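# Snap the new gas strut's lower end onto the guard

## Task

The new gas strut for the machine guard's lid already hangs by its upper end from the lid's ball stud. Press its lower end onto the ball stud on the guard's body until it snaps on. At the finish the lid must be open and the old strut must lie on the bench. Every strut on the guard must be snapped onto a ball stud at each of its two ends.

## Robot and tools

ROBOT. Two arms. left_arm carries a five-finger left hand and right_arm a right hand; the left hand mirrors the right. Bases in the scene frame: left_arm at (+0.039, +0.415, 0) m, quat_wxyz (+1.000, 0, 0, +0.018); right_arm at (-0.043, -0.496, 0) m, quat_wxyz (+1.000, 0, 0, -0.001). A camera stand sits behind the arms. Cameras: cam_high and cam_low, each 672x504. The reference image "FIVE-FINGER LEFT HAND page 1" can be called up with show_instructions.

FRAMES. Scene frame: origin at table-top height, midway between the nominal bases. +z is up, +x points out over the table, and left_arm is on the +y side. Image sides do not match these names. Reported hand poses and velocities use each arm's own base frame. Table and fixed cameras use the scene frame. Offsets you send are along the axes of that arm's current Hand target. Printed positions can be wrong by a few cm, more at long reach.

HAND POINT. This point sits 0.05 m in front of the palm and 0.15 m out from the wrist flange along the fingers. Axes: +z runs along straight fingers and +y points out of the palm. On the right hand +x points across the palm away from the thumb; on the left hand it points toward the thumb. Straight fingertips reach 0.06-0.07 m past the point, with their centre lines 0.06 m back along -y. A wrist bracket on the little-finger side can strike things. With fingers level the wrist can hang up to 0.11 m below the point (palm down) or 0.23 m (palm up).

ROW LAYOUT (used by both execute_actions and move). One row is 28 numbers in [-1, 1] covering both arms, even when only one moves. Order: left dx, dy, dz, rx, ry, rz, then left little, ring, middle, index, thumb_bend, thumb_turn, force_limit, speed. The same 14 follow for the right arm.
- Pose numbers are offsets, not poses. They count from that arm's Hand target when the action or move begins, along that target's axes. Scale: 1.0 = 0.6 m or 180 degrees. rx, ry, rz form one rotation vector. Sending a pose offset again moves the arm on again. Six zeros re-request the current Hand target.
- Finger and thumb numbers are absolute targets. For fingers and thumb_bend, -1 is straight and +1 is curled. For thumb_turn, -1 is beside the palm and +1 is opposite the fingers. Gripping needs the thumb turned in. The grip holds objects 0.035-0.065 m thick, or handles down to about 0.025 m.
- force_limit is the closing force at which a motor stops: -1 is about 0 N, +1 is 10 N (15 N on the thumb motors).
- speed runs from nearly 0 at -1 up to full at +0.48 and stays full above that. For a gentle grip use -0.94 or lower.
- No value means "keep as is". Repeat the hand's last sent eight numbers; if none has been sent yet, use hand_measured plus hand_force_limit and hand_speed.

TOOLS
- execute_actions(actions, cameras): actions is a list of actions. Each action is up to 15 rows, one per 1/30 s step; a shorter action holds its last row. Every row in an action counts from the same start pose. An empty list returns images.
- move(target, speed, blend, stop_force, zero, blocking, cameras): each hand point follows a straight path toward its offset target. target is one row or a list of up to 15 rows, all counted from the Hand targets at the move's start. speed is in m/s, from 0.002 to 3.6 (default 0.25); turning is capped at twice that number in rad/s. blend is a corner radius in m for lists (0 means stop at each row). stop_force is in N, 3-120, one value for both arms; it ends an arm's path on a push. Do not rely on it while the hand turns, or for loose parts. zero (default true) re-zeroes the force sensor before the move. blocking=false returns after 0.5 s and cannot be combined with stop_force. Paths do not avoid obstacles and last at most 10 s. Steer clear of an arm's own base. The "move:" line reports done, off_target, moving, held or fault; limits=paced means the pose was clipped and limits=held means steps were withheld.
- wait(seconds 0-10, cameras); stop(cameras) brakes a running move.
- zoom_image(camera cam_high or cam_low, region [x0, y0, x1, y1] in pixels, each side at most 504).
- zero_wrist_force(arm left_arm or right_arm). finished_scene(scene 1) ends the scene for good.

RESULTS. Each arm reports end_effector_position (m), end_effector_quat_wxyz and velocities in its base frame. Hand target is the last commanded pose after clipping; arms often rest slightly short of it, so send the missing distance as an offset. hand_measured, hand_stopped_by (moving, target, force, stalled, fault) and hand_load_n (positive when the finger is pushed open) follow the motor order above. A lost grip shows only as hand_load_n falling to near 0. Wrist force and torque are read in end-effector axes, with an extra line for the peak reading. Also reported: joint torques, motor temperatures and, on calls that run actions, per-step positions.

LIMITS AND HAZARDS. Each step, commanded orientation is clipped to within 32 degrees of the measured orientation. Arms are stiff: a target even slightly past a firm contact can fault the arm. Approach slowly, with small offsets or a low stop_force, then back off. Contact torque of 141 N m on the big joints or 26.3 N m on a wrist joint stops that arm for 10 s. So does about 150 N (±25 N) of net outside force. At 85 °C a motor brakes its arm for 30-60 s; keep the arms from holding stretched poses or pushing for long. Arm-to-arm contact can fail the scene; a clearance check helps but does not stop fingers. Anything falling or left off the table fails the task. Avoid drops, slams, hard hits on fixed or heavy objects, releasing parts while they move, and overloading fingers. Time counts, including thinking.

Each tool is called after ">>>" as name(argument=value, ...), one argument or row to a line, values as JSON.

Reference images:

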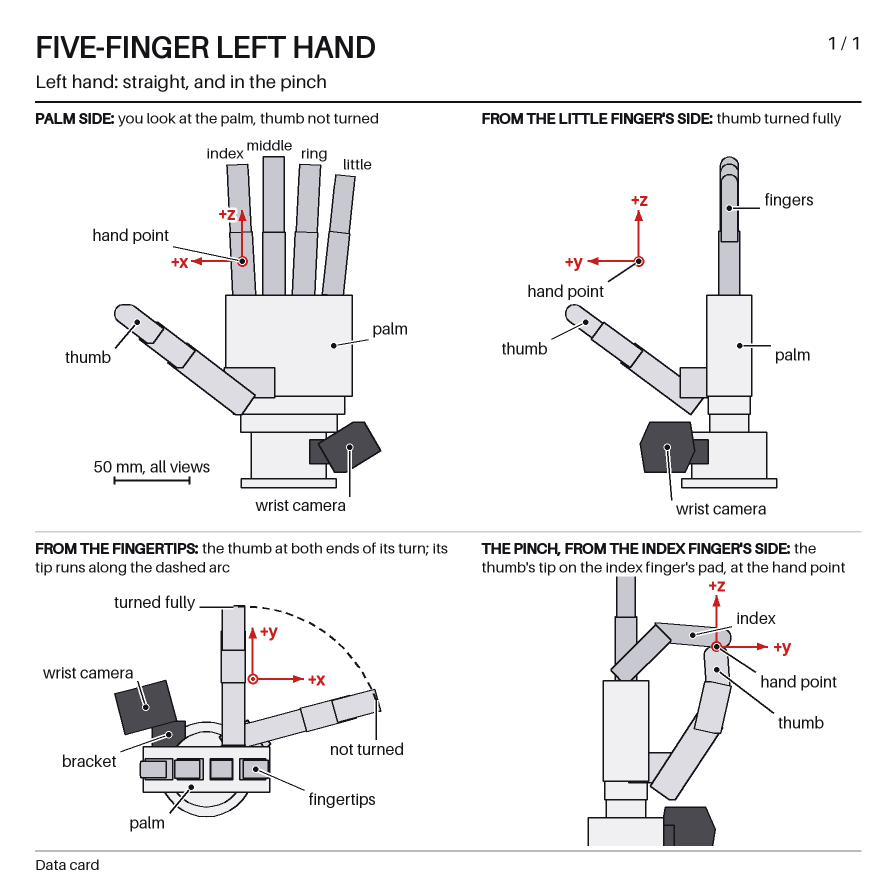

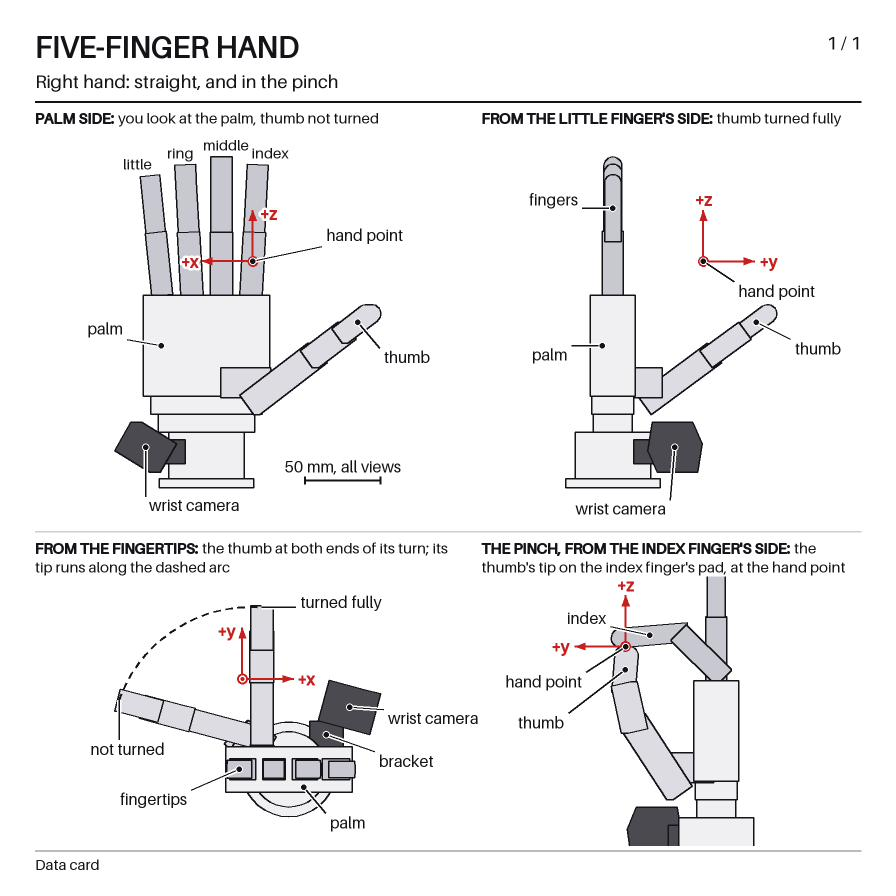

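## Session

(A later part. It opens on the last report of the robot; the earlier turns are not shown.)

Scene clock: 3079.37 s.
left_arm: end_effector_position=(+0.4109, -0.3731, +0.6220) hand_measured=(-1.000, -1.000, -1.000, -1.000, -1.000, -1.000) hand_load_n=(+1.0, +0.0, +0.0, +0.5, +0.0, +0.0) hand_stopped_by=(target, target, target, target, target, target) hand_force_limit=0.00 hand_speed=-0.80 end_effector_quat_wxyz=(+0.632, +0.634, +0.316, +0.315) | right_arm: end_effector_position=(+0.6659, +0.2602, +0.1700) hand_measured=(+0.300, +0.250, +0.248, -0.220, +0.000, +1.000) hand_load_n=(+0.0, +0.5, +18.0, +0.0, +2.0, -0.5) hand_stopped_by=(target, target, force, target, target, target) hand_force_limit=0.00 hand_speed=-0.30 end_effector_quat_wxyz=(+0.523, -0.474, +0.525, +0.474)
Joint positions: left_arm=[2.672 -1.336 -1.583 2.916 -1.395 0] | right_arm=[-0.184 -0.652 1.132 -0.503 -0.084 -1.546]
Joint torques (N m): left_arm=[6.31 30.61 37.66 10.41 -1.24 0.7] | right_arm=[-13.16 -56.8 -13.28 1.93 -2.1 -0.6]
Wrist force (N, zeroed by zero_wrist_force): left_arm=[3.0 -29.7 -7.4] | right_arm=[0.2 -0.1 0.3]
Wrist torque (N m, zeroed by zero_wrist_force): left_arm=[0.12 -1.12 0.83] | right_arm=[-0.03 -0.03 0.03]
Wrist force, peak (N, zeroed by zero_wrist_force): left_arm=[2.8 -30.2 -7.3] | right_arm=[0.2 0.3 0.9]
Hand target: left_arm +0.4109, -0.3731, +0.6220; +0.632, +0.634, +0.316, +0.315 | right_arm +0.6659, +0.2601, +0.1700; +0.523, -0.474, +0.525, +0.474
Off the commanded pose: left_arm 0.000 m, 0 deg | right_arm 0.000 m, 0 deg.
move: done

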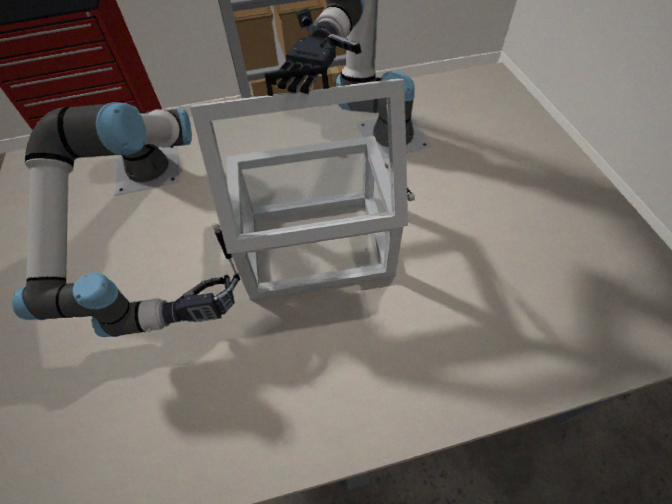

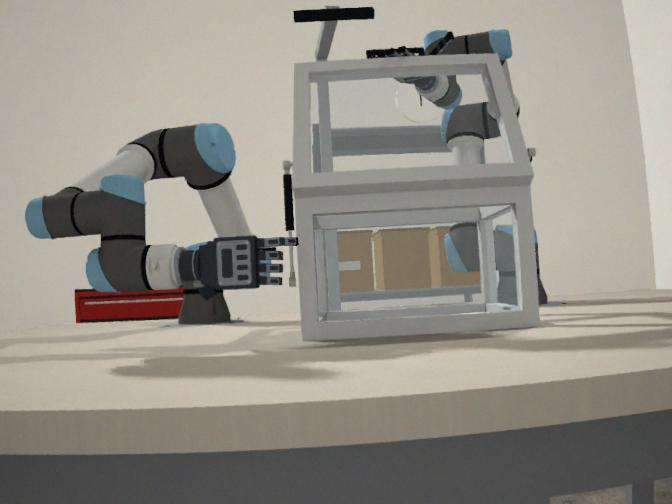

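>>> move(
  target=[0,0,0,0,0,0,-1,-1,-1,-1,-1,-1,0,-0.8, 0,0,-0.0033,0,0,0,0.3,0.25,0.5,-0.15,0,1,0,-0.3],
  speed=0.05,
)

>>> move(
  target=[0,0,0,0,0,0,-1,-1,-1,-1,-1,-1,0,-0.8, 0,0.085,-0.003,0,0,0,0.3,0.25,0.5,-0.15,0,1,0,-0.3],
  speed=0.03,
  stop_force=4,
  cameras=["cam_low","cam_high"],
)

>>> zoom_image(
  camera="cam_low",
  region=[250, 225, 310, 295],
)

>>> zoom_image(
  camera="cam_high",
  region=[200, 240, 250, 290],
)

Scene clock: 3090.17 s.
left_arm: end_effector_position=(+0.4109, -0.3731, +0.6220) hand_measured=(-1.000, -1.000, -1.000, -1.000, -1.000, -1.000) hand_load_n=(+1.0, +0.0, +0.0, +1.0, +0.0, +0.0) hand_stopped_by=(target, target, target, target, target, target) hand_force_limit=0.00 hand_speed=-0.80 end_effector_quat_wxyz=(+0.632, +0.634, +0.316, +0.315) | right_arm: end_effector_position=(+0.6657, +0.2581, +0.1700) hand_measured=(+0.300, +0.250, +0.248, -0.150, +0.000, +1.000) hand_load_n=(+0.0, +0.0, +18.0, +0.0, +1.5, -0.5) hand_stopped_by=(target, target, force, target, target, target) hand_force_limit=0.00 hand_speed=-0.30 end_effector_quat_wxyz=(+0.523, -0.474, +0.525, +0.474)
Joint positions: left_arm=[2.672 -1.336 -1.583 2.916 -1.395 0] | right_arm=[-0.187 -0.653 1.134 -0.506 -0.087 -1.544]
Joint torques (N m): left_arm=[6.64 31.02 37.26 10.4 -1.28 0.73] | right_arm=[-7.74 -63.85 -10.72 -1.68 -1.15 2.23]
Wrist force (N, zeroed by zero_wrist_force): left_arm=[2.8 -29.8 -7.3] | right_arm=[0.1 -0.2 0.2]
Wrist torque (N m, zeroed by zero_wrist_force): left_arm=[0.09 -1.09 0.82] | right_arm=[-0.05 -0.03 0.02]
Wrist force, peak (N, zeroed by zero_wrist_force): left_arm=[2.8 -30.1 -7.4] | right_arm=[0.3 -0.1 0.5]
Hand target: left_arm +0.4109, -0.3731, +0.6220; +0.632, +0.634, +0.316, +0.315 | right_arm +0.6657, +0.2582, +0.1700; +0.523, -0.474, +0.525, +0.474
Off the commanded pose: left_arm 0.000 m, 0 deg | right_arm 0.000 m, 0 deg.
move: done

Scene clock: 3092.67 s.
left_arm: end_effector_position=(+0.4109, -0.3731, +0.6220) hand_measured=(-1.000, -1.000, -1.000, -1.000, -1.000, -1.000) hand_load_n=(+1.0, +0.0, +0.0, +0.5, +0.0, +0.0) hand_stopped_by=(target, target, target, target, target, target) hand_force_limit=0.00 hand_speed=-0.80 end_effector_quat_wxyz=(+0.632, +0.634, +0.316, +0.315) | right_arm: end_effector_position=(+0.6147, +0.2614, +0.1701) hand_measured=(+0.300, +0.250, +0.248, -0.150, +0.000, +1.000) hand_load_n=(+0.0, +0.0, +18.0, +0.0, +2.0, -0.5) hand_stopped_by=(target, target, force, target, target, target) hand_force_limit=0.00 hand_speed=-0.30 end_effector_quat_wxyz=(+0.523, -0.474, +0.525, +0.474)
Joint positions: left_arm=[2.672 -1.336 -1.583 2.916 -1.395 0] | right_arm=[-0.197 -0.764 1.35 -0.609 -0.097 -1.547]
Joint torques (N m): left_arm=[6.34 30.68 38.05 10.51 -1.09 0.84] | right_arm=[-4.71 -57.05 -6.44 -1.48 1.55 1.78]
Wrist force (N, zeroed by zero_wrist_force): left_arm=[3.0 -29.9 -7.5] | right_arm=[0.0 -0.1 0.3]
Wrist torque (N m, zeroed by zero_wrist_force): left_arm=[0.12 -1.12 0.84] | right_arm=[-0.04 -0.02 0.02]
Wrist force, peak (N, zeroed by zero_wrist_force): left_arm=[2.8 -30.2 -7.5] | right_arm=[0.3 -0.2 0.7]
Hand target: left_arm +0.4109, -0.3731, +0.6220; +0.632, +0.634, +0.316, +0.315 | right_arm +0.6147, +0.2615, +0.1701; +0.523, -0.474, +0.525, +0.474
Off the commanded pose: left_arm 0.000 m, 0 deg | right_arm 0.000 m, 0 deg.
move: done

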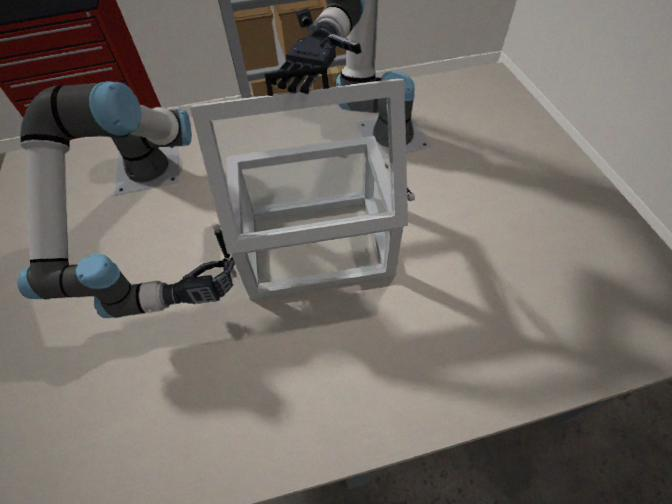

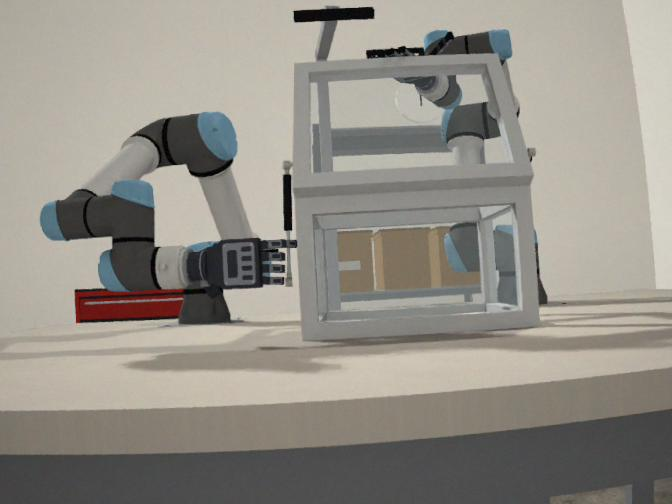

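Scaled by 7.200.

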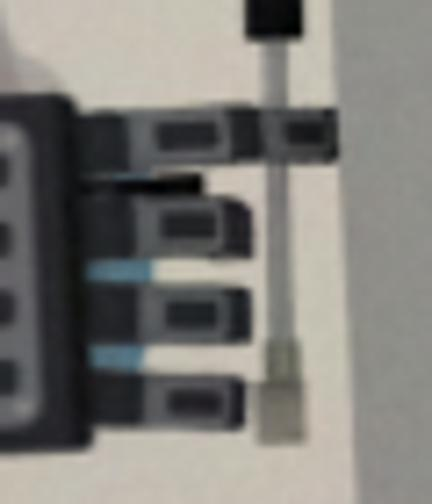

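Scaled by 10.080.

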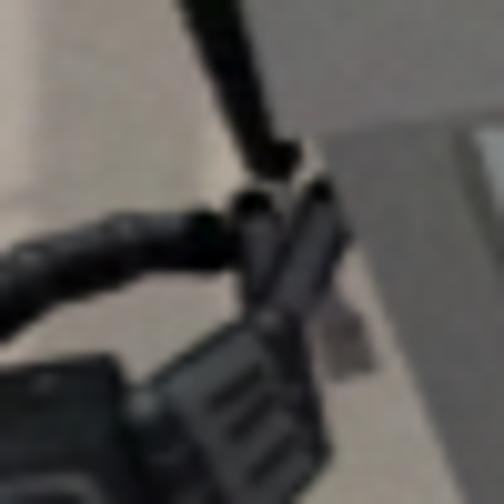

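>>> execute_actions(
  actions=[
    [[0,0,0,0,0,0,-1,-1,-1,-1,-1,-1,0,-0.8, 0,0,0,0,0,0,0.3,0.25,0.5,0.6,0,1,0.2,-0.8]],
    [[0,0,0,0,0,0,-1,-1,-1,-1,-1,-1,0,-0.8, 0,0,0,0,0,0,0.3,0.25,0.5,0.6,0,1,0.2,-0.8]],
    [[0,0,0,0,0,0,-1,-1,-1,-1,-1,-1,0,-0.8, 0,0,0,0,0,0,0.3,0.25,0.5,0.6,0,1,0.2,-0.8]],
  ],
  cameras=["cam_low","cam_high"],
)

>>> zoom_image(
  camera="cam_low",
  region=[250, 225, 310, 295],
)

>>> zoom_image(
  camera="cam_low",
  region=[272, 265, 302, 290],
)

>>> zoom_image(
  camera="cam_high",
  region=[200, 240, 250, 290],
)

Scene clock: 3113.87 s.
left_arm: end_effector_position=(+0.4109, -0.3731, +0.6220) hand_measured=(-1.000, -1.000, -1.000, -1.000, -1.000, -1.000) hand_load_n=(+0.5, +0.0, +0.0, +0.5, +0.0, +0.0) hand_stopped_by=(target, target, target, target, target, target) hand_force_limit=0.00 hand_speed=-0.80 end_effector_quat_wxyz=(+0.632, +0.634, +0.316, +0.315) | right_arm: end_effector_position=(+0.6147, +0.2615, +0.1701) hand_measured=(+0.300, +0.250, +0.248, -0.080, +0.000, +1.000) hand_load_n=(-7.0, -3.5, +18.0, +11.5, +2.0, +0.0) hand_stopped_by=(target, target, force, force, target, target) hand_force_limit=0.20 hand_speed=-0.80 end_effector_quat_wxyz=(+0.523, -0.474, +0.525, +0.474)
Joint positions: left_arm=[2.672 -1.336 -1.583 2.916 -1.395 0] | right_arm=[-0.197 -0.764 1.35 -0.609 -0.097 -1.547]
Joint torques (N m): left_arm=[6.95 30.51 38.03 10.37 -1.01 0.91] | right_arm=[8.27 -54.4 -8 -1.62 1.8 1.59]
Wrist force (N, zeroed by zero_wrist_force): left_arm=[2.7 -30.1 -7.2] | right_arm=[-0.7 -0.4 3.2]
Wrist torque (N m, zeroed by zero_wrist_force): left_arm=[0.10 -1.11 0.82] | right_arm=[-0.08 0.38 0.03]
Wrist force, peak (N, zeroed by zero_wrist_force): left_arm=[2.9 -30.2 -7.4] | right_arm=[-1.0 -0.4 3.6]
Hand target: left_arm +0.4109, -0.3731, +0.6220; +0.632, +0.634, +0.316, +0.315 | right_arm +0.6147, +0.2615, +0.1701; +0.523, -0.474, +0.525, +0.474
Off the commanded pose: left_arm 0.000 m, 0 deg | right_arm 0.000 m, 0 deg.
Step readings (end_effector_position of left_arm | right_arm):
0: (+0.4109, -0.3731, +0.6220) | (+0.6147, +0.2615, +0.1701)
1: (+0.4109, -0.3731, +0.6220) | (+0.6147, +0.2615, +0.1701)
2: (+0.4109, -0.3731, +0.6220) | (+0.6147, +0.2615, +0.1701)
4: (+0.4109, -0.3731, +0.6220) | (+0.6147, +0.2615, +0.1701)
8: (+0.4109, -0.3731, +0.6220) | (+0.6147, +0.2615, +0.1701)
15: (+0.4109, -0.3731, +0.6220) | (+0.6147, +0.2615, +0.1701)
16: (+0.4109, -0.3731, +0.6220) | (+0.6147, +0.2615, +0.1701)
17: (+0.4109, -0.3731, +0.6220) | (+0.6147, +0.2615, +0.1701)
19: (+0.4109, -0.3731, +0.6220) | (+0.6147, +0.2615, +0.1701)
23: (+0.4109, -0.3731, +0.6220) | (+0.6147, +0.2615, +0.1701)
30: (+0.4109, -0.3731, +0.6220) | (+0.6147, +0.2615, +0.1701)
31: (+0.4109, -0.3731, +0.6220) | (+0.6147, +0.2615, +0.1701)
32: (+0.4109, -0.3731, +0.6220) | (+0.6147, +0.2615, +0.1701)
34: (+0.4109, -0.3731, +0.6220) | (+0.6147, +0.2615, +0.1701)
38: (+0.4109, -0.3731, +0.6220) | (+0.6147, +0.2615, +0.1701)
45: (+0.4109, -0.3731, +0.6220) | (+0.6147, +0.2615, +0.1701)

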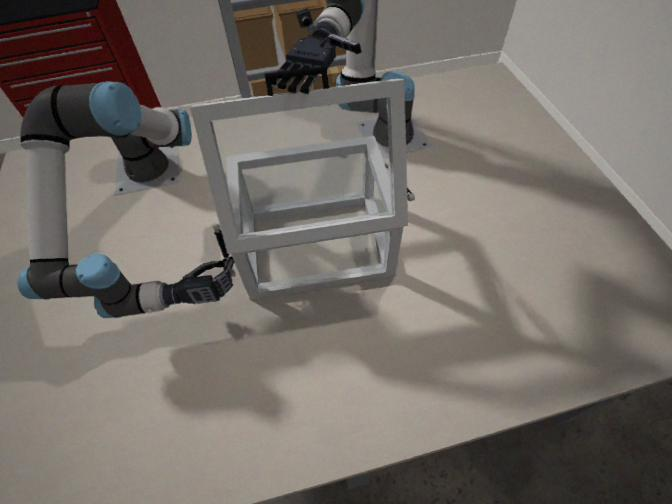

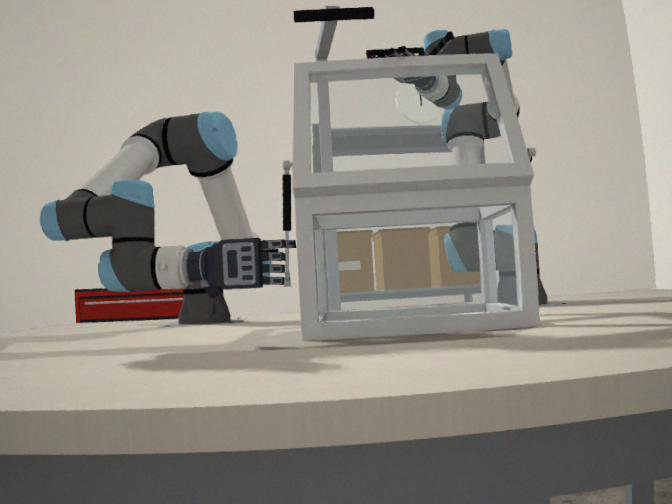

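Scaled by 7.200.

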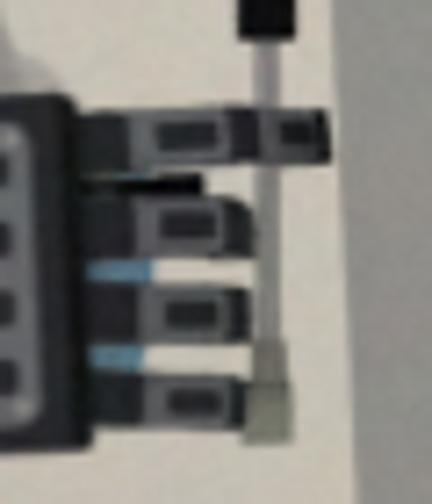

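Scaled by 16.800.

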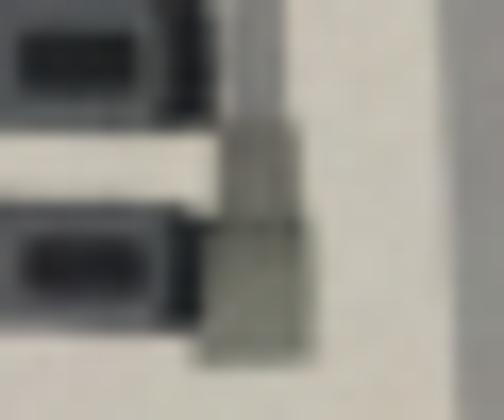

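Scaled by 10.080.

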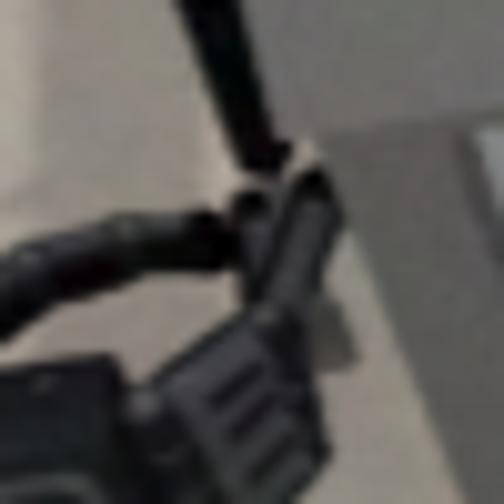

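>>> move(
  target=[0,0,0,0,0,0,-1,-1,-1,-1,-1,-1,0,-0.8, -0.0005,-0.0004,-0.0117,0,0,0,0.3,0.25,0.5,0.6,0,1,0.2,-0.8],
  speed=0.03,
  cameras=["cam_low","cam_high"],
)

>>> zoom_image(
  camera="cam_low",
  region=[250, 225, 310, 295],
)

Scene clock: 3135.50 s.
left_arm: end_effector_position=(+0.4109, -0.3731, +0.6220) hand_measured=(-1.000, -1.000, -1.000, -1.000, -1.000, -1.000) hand_load_n=(+0.5, +0.0, +0.0, +1.0, +0.0, +0.0) hand_stopped_by=(target, target, target, target, target, target) hand_force_limit=0.00 hand_speed=-0.80 end_effector_quat_wxyz=(+0.632, +0.634, +0.316, +0.315) | right_arm: end_effector_position=(+0.6143, +0.2543, +0.1704) hand_measured=(+0.302, +0.250, +0.248, -0.082, +0.000, +1.000) hand_load_n=(-18.0, -6.5, +18.0, +27.5, +2.0, +0.0) hand_stopped_by=(target, target, force, force, target, target) hand_force_limit=0.20 hand_speed=-0.80 end_effector_quat_wxyz=(+0.523, -0.474, +0.525, +0.474)
Joint positions: left_arm=[2.672 -1.336 -1.583 2.916 -1.395 0] | right_arm=[-0.208 -0.765 1.351 -0.607 -0.108 -1.549]
Joint torques (N m): left_arm=[6.26 30.91 38.44 10.38 -1.02 0.88] | right_arm=[-5.23 -50.17 -8.64 1.54 -0.04 -1.43]
Wrist force (N, zeroed by zero_wrist_force): left_arm=[1.6 -30.0 -6.3] | right_arm=[-8.0 1.1 9.4]
Wrist torque (N m, zeroed by zero_wrist_force): left_arm=[0.05 -1.13 0.77] | right_arm=[-0.12 1.08 -0.14]
Wrist force, peak (N, zeroed by zero_wrist_force): left_arm=[2.6 -30.2 -7.3] | right_arm=[-8.1 1.1 9.4]
Hand target: left_arm +0.4109, -0.3731, +0.6220; +0.632, +0.634, +0.316, +0.315 | right_arm +0.6143, +0.2545, +0.1704; +0.523, -0.474, +0.525, +0.474
Off the commanded pose: left_arm 0.000 m, 0 deg | right_arm 0.000 m, 0 deg.
move: done

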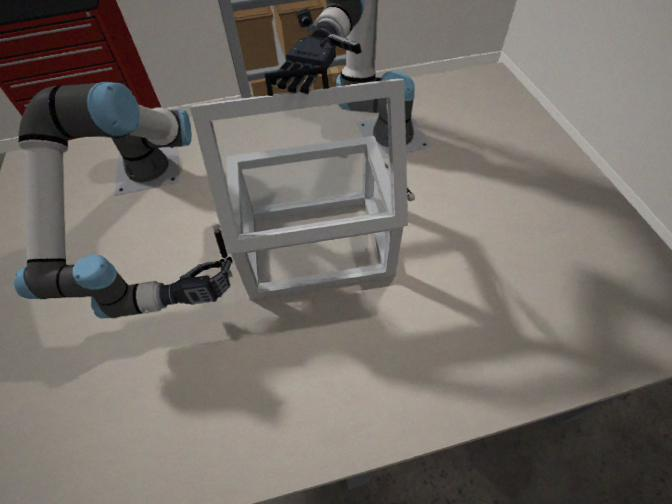

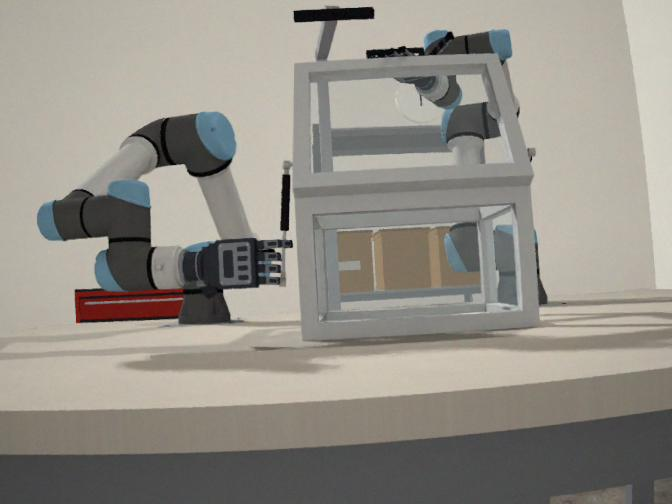

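Scaled by 7.200.

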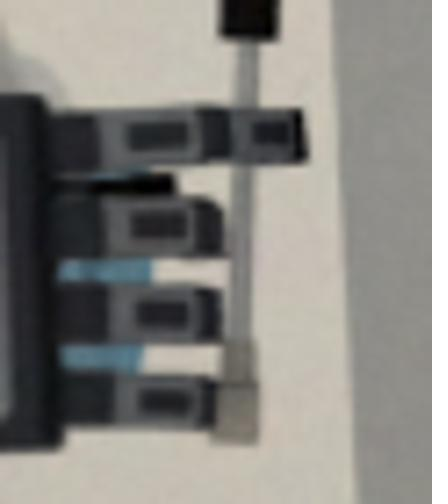

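>>> move(
  target=[0,0,0,0,0,0,-1,-1,-1,-1,-1,-1,0,-0.8, 0,0,0,0,0.011,0,0.3,0.25,0.5,0.6,0,1,0.2,-0.8],
  speed=0.03,
)

Scene clock: 3145.00 s.
left_arm: end_effector_position=(+0.4109, -0.3731, +0.6220) hand_measured=(-1.000, -1.000, -1.000, -1.000, -1.000, -1.000) hand_load_n=(+0.5, +0.0, +0.0, +0.5, +0.0, +0.0) hand_stopped_by=(target, target, target, target, target, target) hand_force_limit=0.00 hand_speed=-0.80 end_effector_quat_wxyz=(+0.632, +0.634, +0.316, +0.315) | right_arm: end_effector_position=(+0.6142, +0.2544, +0.1705) hand_measured=(+0.302, +0.250, +0.248, -0.082, +0.000, +1.000) hand_load_n=(-8.5, -4.0, +18.0, +14.5, +1.5, -0.5) hand_stopped_by=(target, target, force, force, target, target) hand_force_limit=0.20 hand_speed=-0.80 end_effector_quat_wxyz=(+0.514, -0.482, +0.534, +0.466)
Joint positions: left_arm=[2.672 -1.336 -1.583 2.916 -1.395 0] | right_arm=[-0.209 -0.827 1.46 -0.95 -0.115 -1.253]
Joint torques (N m): left_arm=[6.45 30.86 38.05 10.39 -0.9 0.93] | right_arm=[-11.8 -31.03 -20.6 -0.36 -1.98 -0.7]
Wrist force (N, zeroed by zero_wrist_force): left_arm=[2.0 -30.2 -6.6] | right_arm=[-7.3 -1.1 4.1]
Wrist torque (N m, zeroed by zero_wrist_force): left_arm=[0.08 -1.12 0.78] | right_arm=[-0.10 0.38 0.11]
Wrist force, peak (N, zeroed by zero_wrist_force): left_arm=[1.2 -30.6 -6.3] | right_arm=[-12.5 -1.2 5.6]
Hand target: left_arm +0.4109, -0.3731, +0.6220; +0.632, +0.634, +0.316, +0.315 | right_arm +0.6143, +0.2545, +0.1704; +0.514, -0.483, +0.534, +0.466
Off the commanded pose: left_arm 0.000 m, 0 deg | right_arm 0.000 m, 0 deg.
move: done

>>> move(
  target=[0,0,0,0,0,0,-1,-1,-1,-1,-1,-1,0,-0.8, -0.00475,0.0338,-0.0013,-0.0016,0.0015,0.0444,0.3,0.25,0.5,0.6,0,1,0.2,-0.8],
  speed=0.05,
  cameras=["cam_low","cam_high"],
)

>>> zoom_image(
  camera="cam_low",
  region=[250, 225, 310, 295],
)

>>> zoom_image(
  camera="cam_high",
  region=[200, 230, 250, 280],
)

Scene clock: 3161.20 s.
left_arm: end_effector_position=(+0.4109, -0.3731, +0.6220) hand_measured=(-1.000, -1.000, -1.000, -1.000, -1.000, -1.000) hand_load_n=(+1.0, +0.0, +0.0, +0.5, +0.0, +0.0) hand_stopped_by=(target, target, target, target, target, target) hand_force_limit=0.00 hand_speed=-0.80 end_effector_quat_wxyz=(+0.632, +0.634, +0.316, +0.315) | right_arm: end_effector_position=(+0.5940, +0.2558, +0.1733) hand_measured=(+0.300, +0.250, +0.248, -0.082, +0.000, +1.000) hand_load_n=(-8.0, -3.5, +18.0, +13.5, +1.5, +0.0) hand_stopped_by=(target, target, force, force, target, target) hand_force_limit=0.20 hand_speed=-0.80 end_effector_quat_wxyz=(+0.478, -0.447, +0.567, +0.501)
Joint positions: left_arm=[2.672 -1.336 -1.583 2.916 -1.395 0] | right_arm=[-0.215 -0.868 1.552 -1.015 -0.127 -1.102]
Joint torques (N m): left_arm=[6.49 31.42 38.95 10.26 -0.93 0.91] | right_arm=[-11.79 -48.33 -7.66 -0.54 -1 0.02]
Wrist force (N, zeroed by zero_wrist_force): left_arm=[1.8 -30.4 -6.8] | right_arm=[-9.3 -0.9 4.2]
Wrist torque (N m, zeroed by zero_wrist_force): left_arm=[0.06 -1.11 0.78] | right_arm=[-0.07 0.38 -0.01]
Wrist force, peak (N, zeroed by zero_wrist_force): left_arm=[1.7 -30.4 -6.9] | right_arm=[-10.1 -1.2 4.4]
Hand target: left_arm +0.4109, -0.3731, +0.6220; +0.632, +0.634, +0.316, +0.315 | right_arm +0.5940, +0.2558, +0.1733; +0.478, -0.447, +0.567, +0.501
Off the commanded pose: left_arm 0.000 m, 0 deg | right_arm 0.000 m, 0 deg.
move: done

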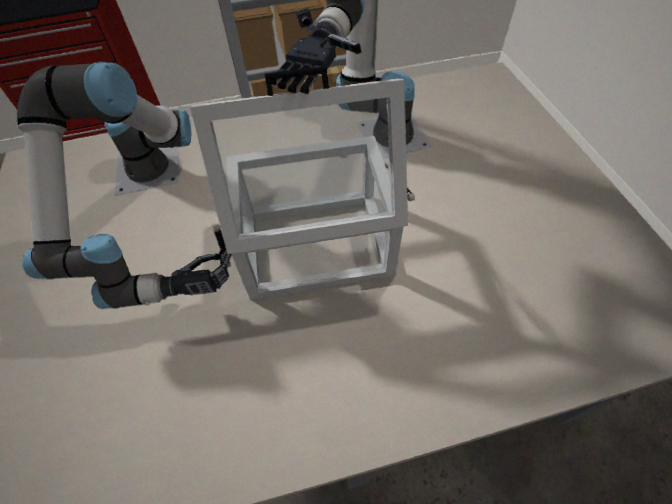

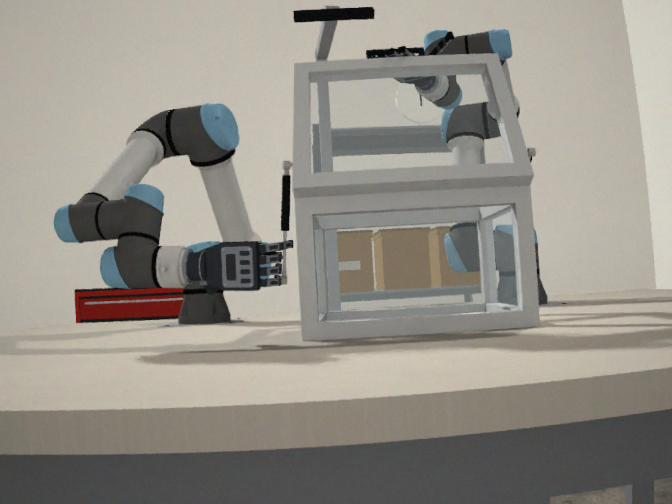

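Scaled by 7.200.

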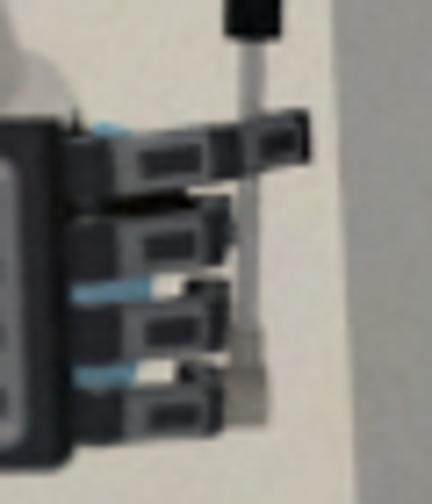

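Scaled by 10.080.

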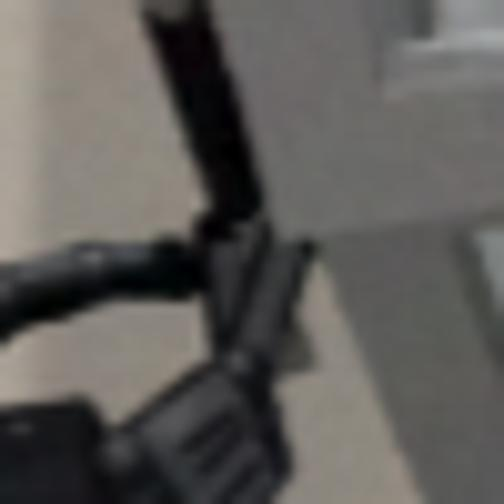

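>>> move(
  target=[
    [0,0,0,0,0,0,-1,-1,-1,-1,-1,-1,0,-0.8, -0.0047,0.0337,-0.0014,-0.0016,0.0015,0.0444,0.3,0.25,0.5,0.6,0,1,0.2,-0.8],
    [0,0,0,0,0,0,-1,-1,-1,-1,-1,-1,0,-0.8, -0.0135,0.0665,-0.0028,-0.0033,0.003,0.0888,0.3,0.25,0.5,0.6,0,1,0.2,-0.8],
  ],
  speed=0.05,
  blend=0.003,
  cameras=["cam_low","cam_high"],
)

>>> zoom_image(
  camera="cam_low",
  region=[250, 215, 310, 285],
)

>>> zoom_image(
  camera="cam_high",
  region=[195, 210, 245, 270],
)

Scene clock: 3185.00 s.
left_arm: end_effector_position=(+0.4109, -0.3731, +0.6220) hand_measured=(-1.000, -1.000, -1.000, -1.000, -1.000, -1.000) hand_load_n=(+1.0, +0.0, +0.0, +0.5, +0.0, +0.0) hand_stopped_by=(target, target, target, target, target, target) hand_force_limit=0.00 hand_speed=-0.80 end_effector_quat_wxyz=(+0.632, +0.634, +0.316, +0.315) | right_arm: end_effector_position=(+0.5557, +0.2583, +0.1870) hand_measured=(+0.300, +0.250, +0.248, -0.082, +0.000, +1.000) hand_load_n=(-6.5, -4.0, +18.0, +12.0, +2.0, -0.5) hand_stopped_by=(target, target, force, force, target, target) hand_force_limit=0.20 hand_speed=-0.80 end_effector_quat_wxyz=(+0.399, -0.368, +0.623, +0.563)
Joint positions: left_arm=[2.672 -1.336 -1.583 2.916 -1.395 0] | right_arm=[-0.227 -0.956 1.711 -1.071 -0.153 -0.838]
Joint torques (N m): left_arm=[6.81 31.08 39.48 10.31 -0.83 0.89] | right_arm=[-10.12 -34.37 -14.69 -1.29 -1.21 -0.63]
Wrist force (N, zeroed by zero_wrist_force): left_arm=[2.0 -30.1 -7.2] | right_arm=[-8.5 -0.5 3.8]
Wrist torque (N m, zeroed by zero_wrist_force): left_arm=[0.10 -1.11 0.80] | right_arm=[-0.05 0.33 -0.04]
Wrist force, peak (N, zeroed by zero_wrist_force): left_arm=[2.1 -30.5 -7.1] | right_arm=[-9.7 -0.9 4.2]
Hand target: left_arm +0.4109, -0.3731, +0.6220; +0.632, +0.634, +0.316, +0.315 | right_arm +0.5557, +0.2583, +0.1870; +0.399, -0.368, +0.623, +0.563
Off the commanded pose: left_arm 0.000 m, 0 deg | right_arm 0.000 m, 0 deg.
move: done

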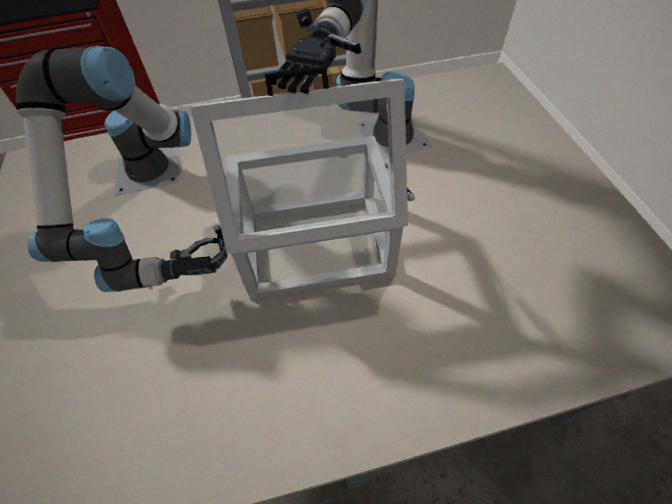

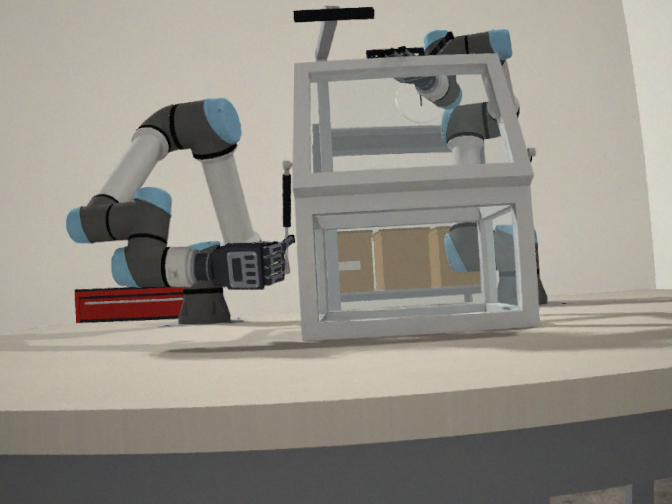

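Scaled by 7.200.

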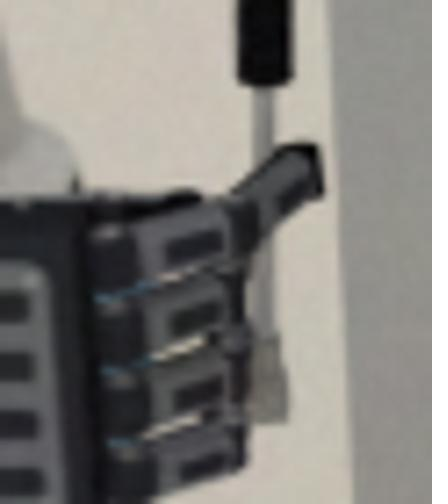

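Scaled by 8.400.

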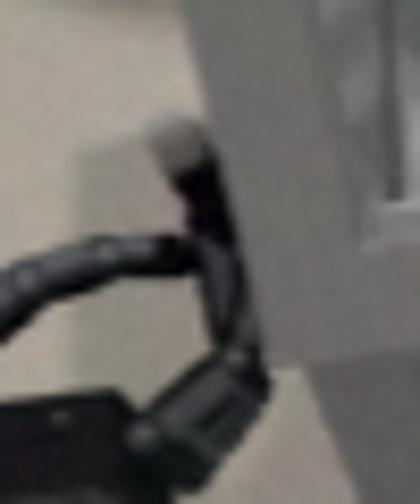

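>>> move(
  target=[
    [0,0,0,0,0,0,-1,-1,-1,-1,-1,-1,0,-0.8, -0.0041,0.0337,-0.0013,-0.0016,0.0015,0.0444,0.3,0.25,0.5,0.6,0,1,0.2,-0.8],
    [0,0,0,0,0,0,-1,-1,-1,-1,-1,-1,0,-0.8, -0.0129,0.0665,-0.0027,-0.0033,0.003,0.0888,0.3,0.25,0.5,0.6,0,1,0.2,-0.8],
  ],
  speed=0.05,
  blend=0.003,
  cameras=["cam_low","cam_high"],
)

>>> zoom_image(
  camera="cam_low",
  region=[250, 205, 310, 275],
)

>>> zoom_image(
  camera="cam_high",
  region=[185, 190, 245, 260],
)

Scene clock: 3203.07 s.
left_arm: end_effector_position=(+0.4109, -0.3731, +0.6220) hand_measured=(-1.000, -1.000, -1.000, -1.000, -1.000, -1.000) hand_load_n=(+1.0, +0.0, +0.0, +0.5, +0.0, +0.0) hand_stopped_by=(target, target, target, target, target, target) hand_force_limit=0.00 hand_speed=-0.80 end_effector_quat_wxyz=(+0.632, +0.634, +0.316, +0.315) | right_arm: end_effector_position=(+0.5225, +0.2605, +0.2105) hand_measured=(+0.300, +0.250, +0.248, -0.082, +0.000, +1.000) hand_load_n=(-4.0, -4.0, +18.0, +9.5, +2.0, -0.5) hand_stopped_by=(target, target, force, force, target, target) hand_force_limit=0.20 hand_speed=-0.80 end_effector_quat_wxyz=(+0.312, -0.283, +0.667, +0.615)
Joint positions: left_arm=[2.672 -1.336 -1.583 2.916 -1.395 0] | right_arm=[-0.242 -1.058 1.84 -1.063 -0.18 -0.594]
Joint torques (N m): left_arm=[6.87 30.42 39.78 10.22 -0.69 1.07] | right_arm=[-8.86 -25.5 -16.41 -2.35 -1.5 -0.71]
Wrist force (N, zeroed by zero_wrist_force): left_arm=[2.3 -30.2 -7.5] | right_arm=[-5.8 -0.1 3.4]
Wrist torque (N m, zeroed by zero_wrist_force): left_arm=[0.11 -1.09 0.80] | right_arm=[-0.03 0.26 -0.04]
Wrist force, peak (N, zeroed by zero_wrist_force): left_arm=[2.3 -30.5 -7.5] | right_arm=[-9.2 -0.3 3.8]
Hand target: left_arm +0.4109, -0.3731, +0.6220; +0.632, +0.634, +0.316, +0.315 | right_arm +0.5226, +0.2605, +0.2104; +0.312, -0.283, +0.667, +0.615
Off the commanded pose: left_arm 0.000 m, 0 deg | right_arm 0.000 m, 0 deg.
move: done

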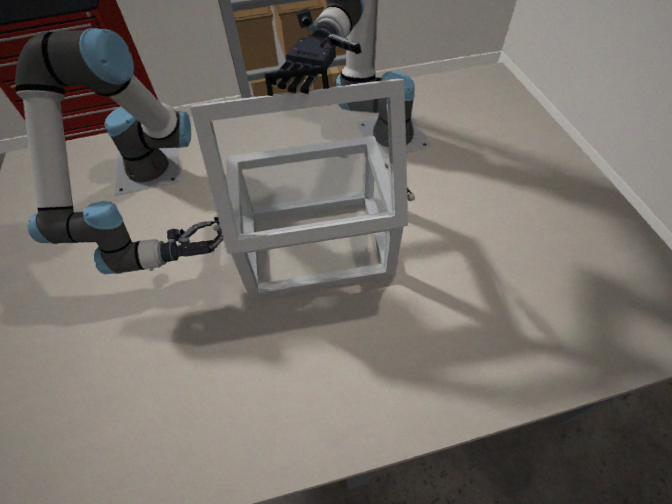

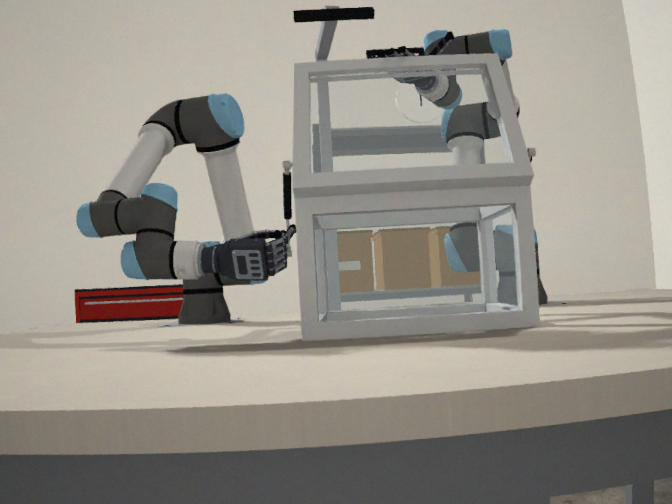

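Scaled by 7.200.

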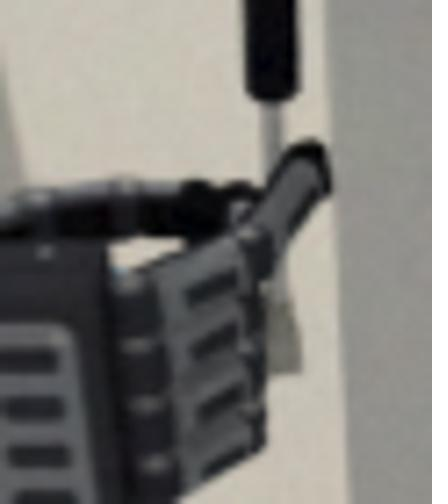

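Scaled by 7.200.

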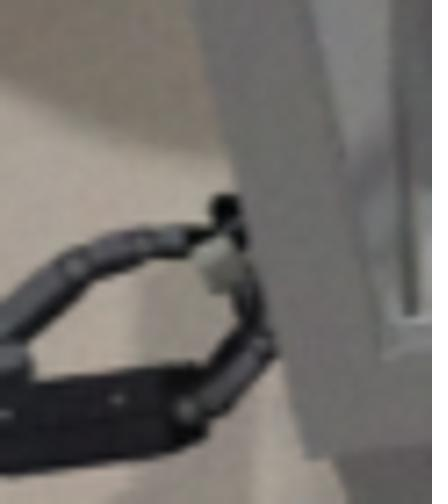

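>>> move(
  target=[
    [0,0,0,0,0,0,-1,-1,-1,-1,-1,-1,0,-0.8, -0.0041,0.0337,-0.0013,-0.0016,0.0015,0.0444,0.3,0.25,0.5,0.6,0,1,0.2,-0.8],
    [0,0,0,0,0,0,-1,-1,-1,-1,-1,-1,0,-0.8, -0.0131,0.0665,-0.0027,-0.0033,0.003,0.0888,0.3,0.25,0.5,0.6,0,1,0.2,-0.8],
  ],
  speed=0.05,
  blend=0.003,
  cameras=["cam_low","cam_high"],
)

>>> zoom_image(
  camera="cam_low",
  region=[250, 190, 310, 260],
)

>>> zoom_image(
  camera="cam_high",
  region=[185, 175, 245, 245],
)

Scene clock: 3230.07 s.
left_arm: end_effector_position=(+0.4109, -0.3731, +0.6220) hand_measured=(-1.000, -1.000, -1.000, -1.000, -1.000, -1.000) hand_load_n=(+1.0, +0.0, +0.0, +0.5, +0.0, +0.0) hand_stopped_by=(target, target, target, target, target, target) hand_force_limit=0.00 hand_speed=-0.80 end_effector_quat_wxyz=(+0.632, +0.634, +0.316, +0.315) | right_arm: end_effector_position=(+0.4971, +0.2622, +0.2423) hand_measured=(+0.300, +0.250, +0.248, -0.080, +0.000, +1.000) hand_load_n=(-2.5, -3.5, +18.0, +7.5, +2.0, -0.5) hand_stopped_by=(target, target, force, force, target, target) hand_force_limit=0.20 hand_speed=-0.80 end_effector_quat_wxyz=(+0.219, -0.192, +0.698, +0.654)
Joint positions: left_arm=[2.672 -1.336 -1.583 2.916 -1.395 0] | right_arm=[-0.256 -1.172 1.931 -0.995 -0.208 -0.359]
Joint torques (N m): left_arm=[6.16 31 40.34 10.15 -0.59 1.09] | right_arm=[-8.65 -18.82 -14.03 -2 -1.22 -0.73]
Wrist force (N, zeroed by zero_wrist_force): left_arm=[2.6 -30.3 -7.6] | right_arm=[-4.1 0.4 2.5]
Wrist torque (N m, zeroed by zero_wrist_force): left_arm=[0.10 -1.09 0.82] | right_arm=[0.09 0.16 -0.07]
Wrist force, peak (N, zeroed by zero_wrist_force): left_arm=[2.1 -30.5 -7.4] | right_arm=[-6.9 0.2 3.5]
Hand target: left_arm +0.4109, -0.3731, +0.6220; +0.632, +0.634, +0.316, +0.315 | right_arm +0.4972, +0.2622, +0.2422; +0.219, -0.192, +0.698, +0.654
Off the commanded pose: left_arm 0.000 m, 0 deg | right_arm 0.000 m, 0 deg.
move: done

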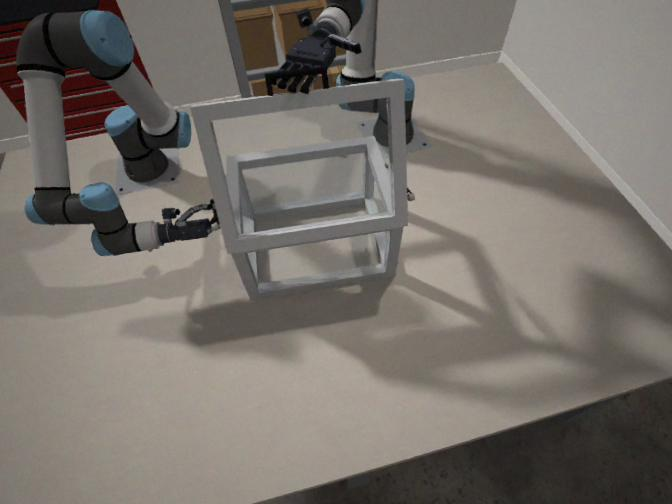

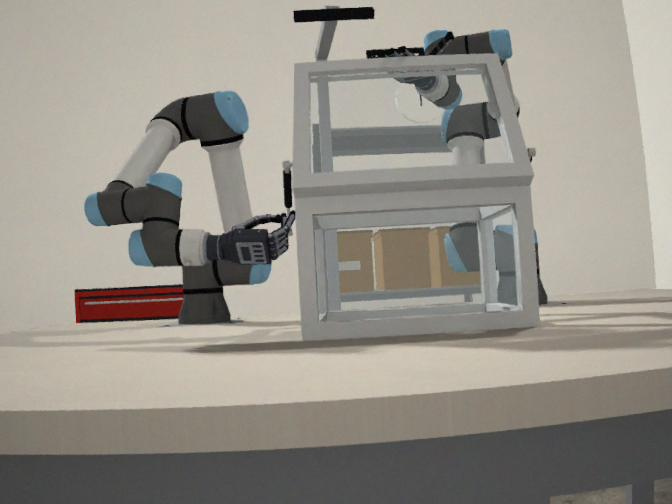

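Scaled by 7.200.

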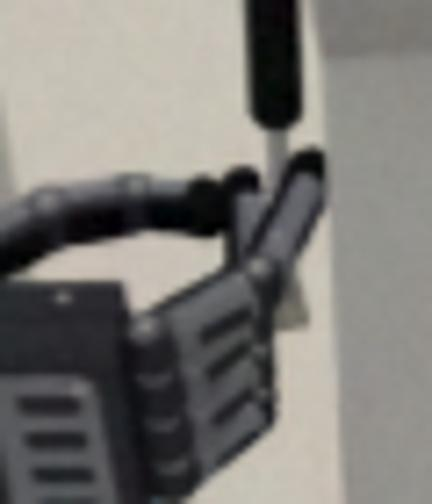

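Scaled by 7.200.

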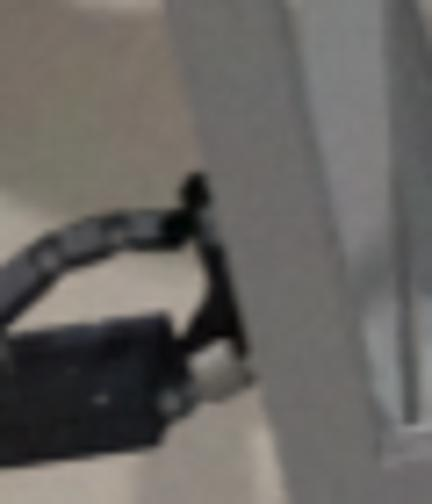

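>>> move(
  target=[
    [0,0,0,0,0,0,-1,-1,-1,-1,-1,-1,0,-0.8, -0.0039,0.0333,-0.0013,-0.0016,0.0015,0.0444,0.3,0.25,0.5,0.6,0,1,0.2,-0.8],
    [0,0,0,0,0,0,-1,-1,-1,-1,-1,-1,0,-0.8, -0.0077,0.05,-0.002,-0.0025,0.0023,0.0666,0.3,0.25,0.5,0.6,0,1,0.2,-0.8],
  ],
  speed=0.04,
  blend=0.003,
  cameras=["cam_low","cam_high"],
)

>>> zoom_image(
  camera="cam_low",
  region=[270, 185, 310, 235],
)

>>> zoom_image(
  camera="cam_high",
  region=[185, 165, 245, 235],
)

Scene clock: 3248.37 s.
left_arm: end_effector_position=(+0.4109, -0.3731, +0.6220) hand_measured=(-1.000, -1.000, -1.000, -1.000, -1.000, -1.000) hand_load_n=(+0.5, +0.0, +0.0, +0.5, +0.0, +0.0) hand_stopped_by=(target, target, target, target, target, target) hand_force_limit=0.00 hand_speed=-0.80 end_effector_quat_wxyz=(+0.632, +0.634, +0.316, +0.315) | right_arm: end_effector_position=(+0.4843, +0.2631, +0.2698) hand_measured=(+0.300, +0.250, +0.248, -0.080, +0.000, +1.000) hand_load_n=(-1.5, -3.5, +18.0, +6.5, +2.0, -0.5) hand_stopped_by=(target, target, force, force, target, target) hand_force_limit=0.20 hand_speed=-0.80 end_effector_quat_wxyz=(+0.146, -0.121, +0.713, +0.676)
Joint positions: left_arm=[2.672 -1.336 -1.583 2.916 -1.395 0] | right_arm=[-0.267 -1.259 1.969 -0.91 -0.227 -0.186]
Joint torques (N m): left_arm=[6.4 30.98 40.76 10.1 -0.49 0.99] | right_arm=[-9.28 -19.12 -9.38 -1.49 -1.32 -0.62]
Wrist force (N, zeroed by zero_wrist_force): left_arm=[2.8 -29.9 -7.8] | right_arm=[-3.4 0.8 2.3]
Wrist torque (N m, zeroed by zero_wrist_force): left_arm=[0.14 -1.10 0.83] | right_arm=[0.09 0.11 -0.05]
Wrist force, peak (N, zeroed by zero_wrist_force): left_arm=[2.9 -30.4 -7.8] | right_arm=[-5.3 0.9 2.5]
Hand target: left_arm +0.4109, -0.3731, +0.6220; +0.632, +0.634, +0.316, +0.315 | right_arm +0.4843, +0.2631, +0.2697; +0.146, -0.121, +0.713, +0.676
Off the commanded pose: left_arm 0.000 m, 0 deg | right_arm 0.000 m, 0 deg.
move: done

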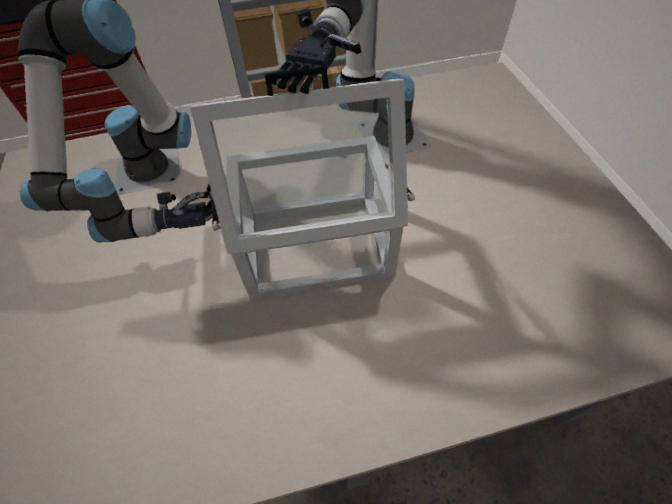

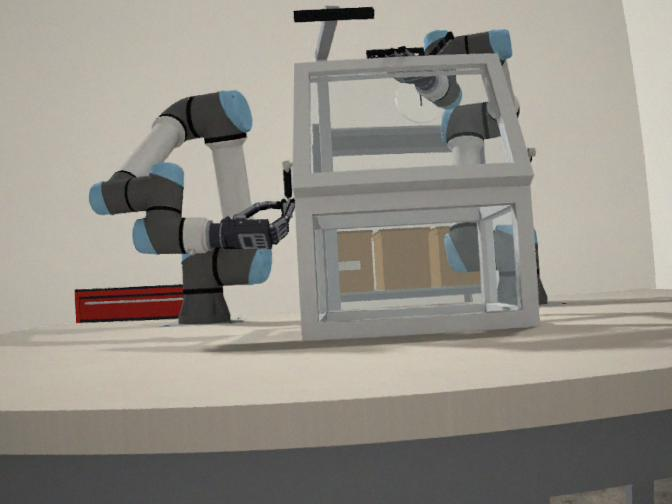

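Scaled by 10.080.

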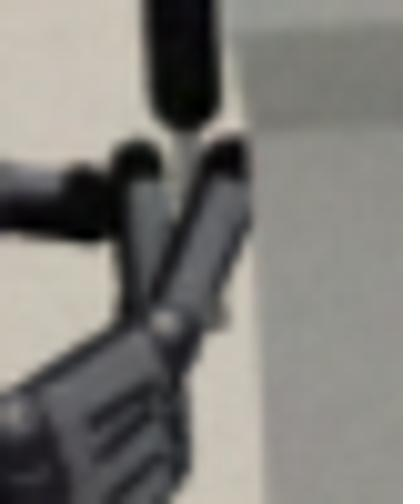

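Scaled by 7.200.

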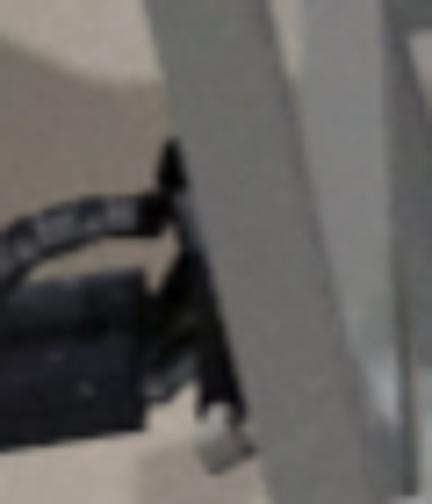

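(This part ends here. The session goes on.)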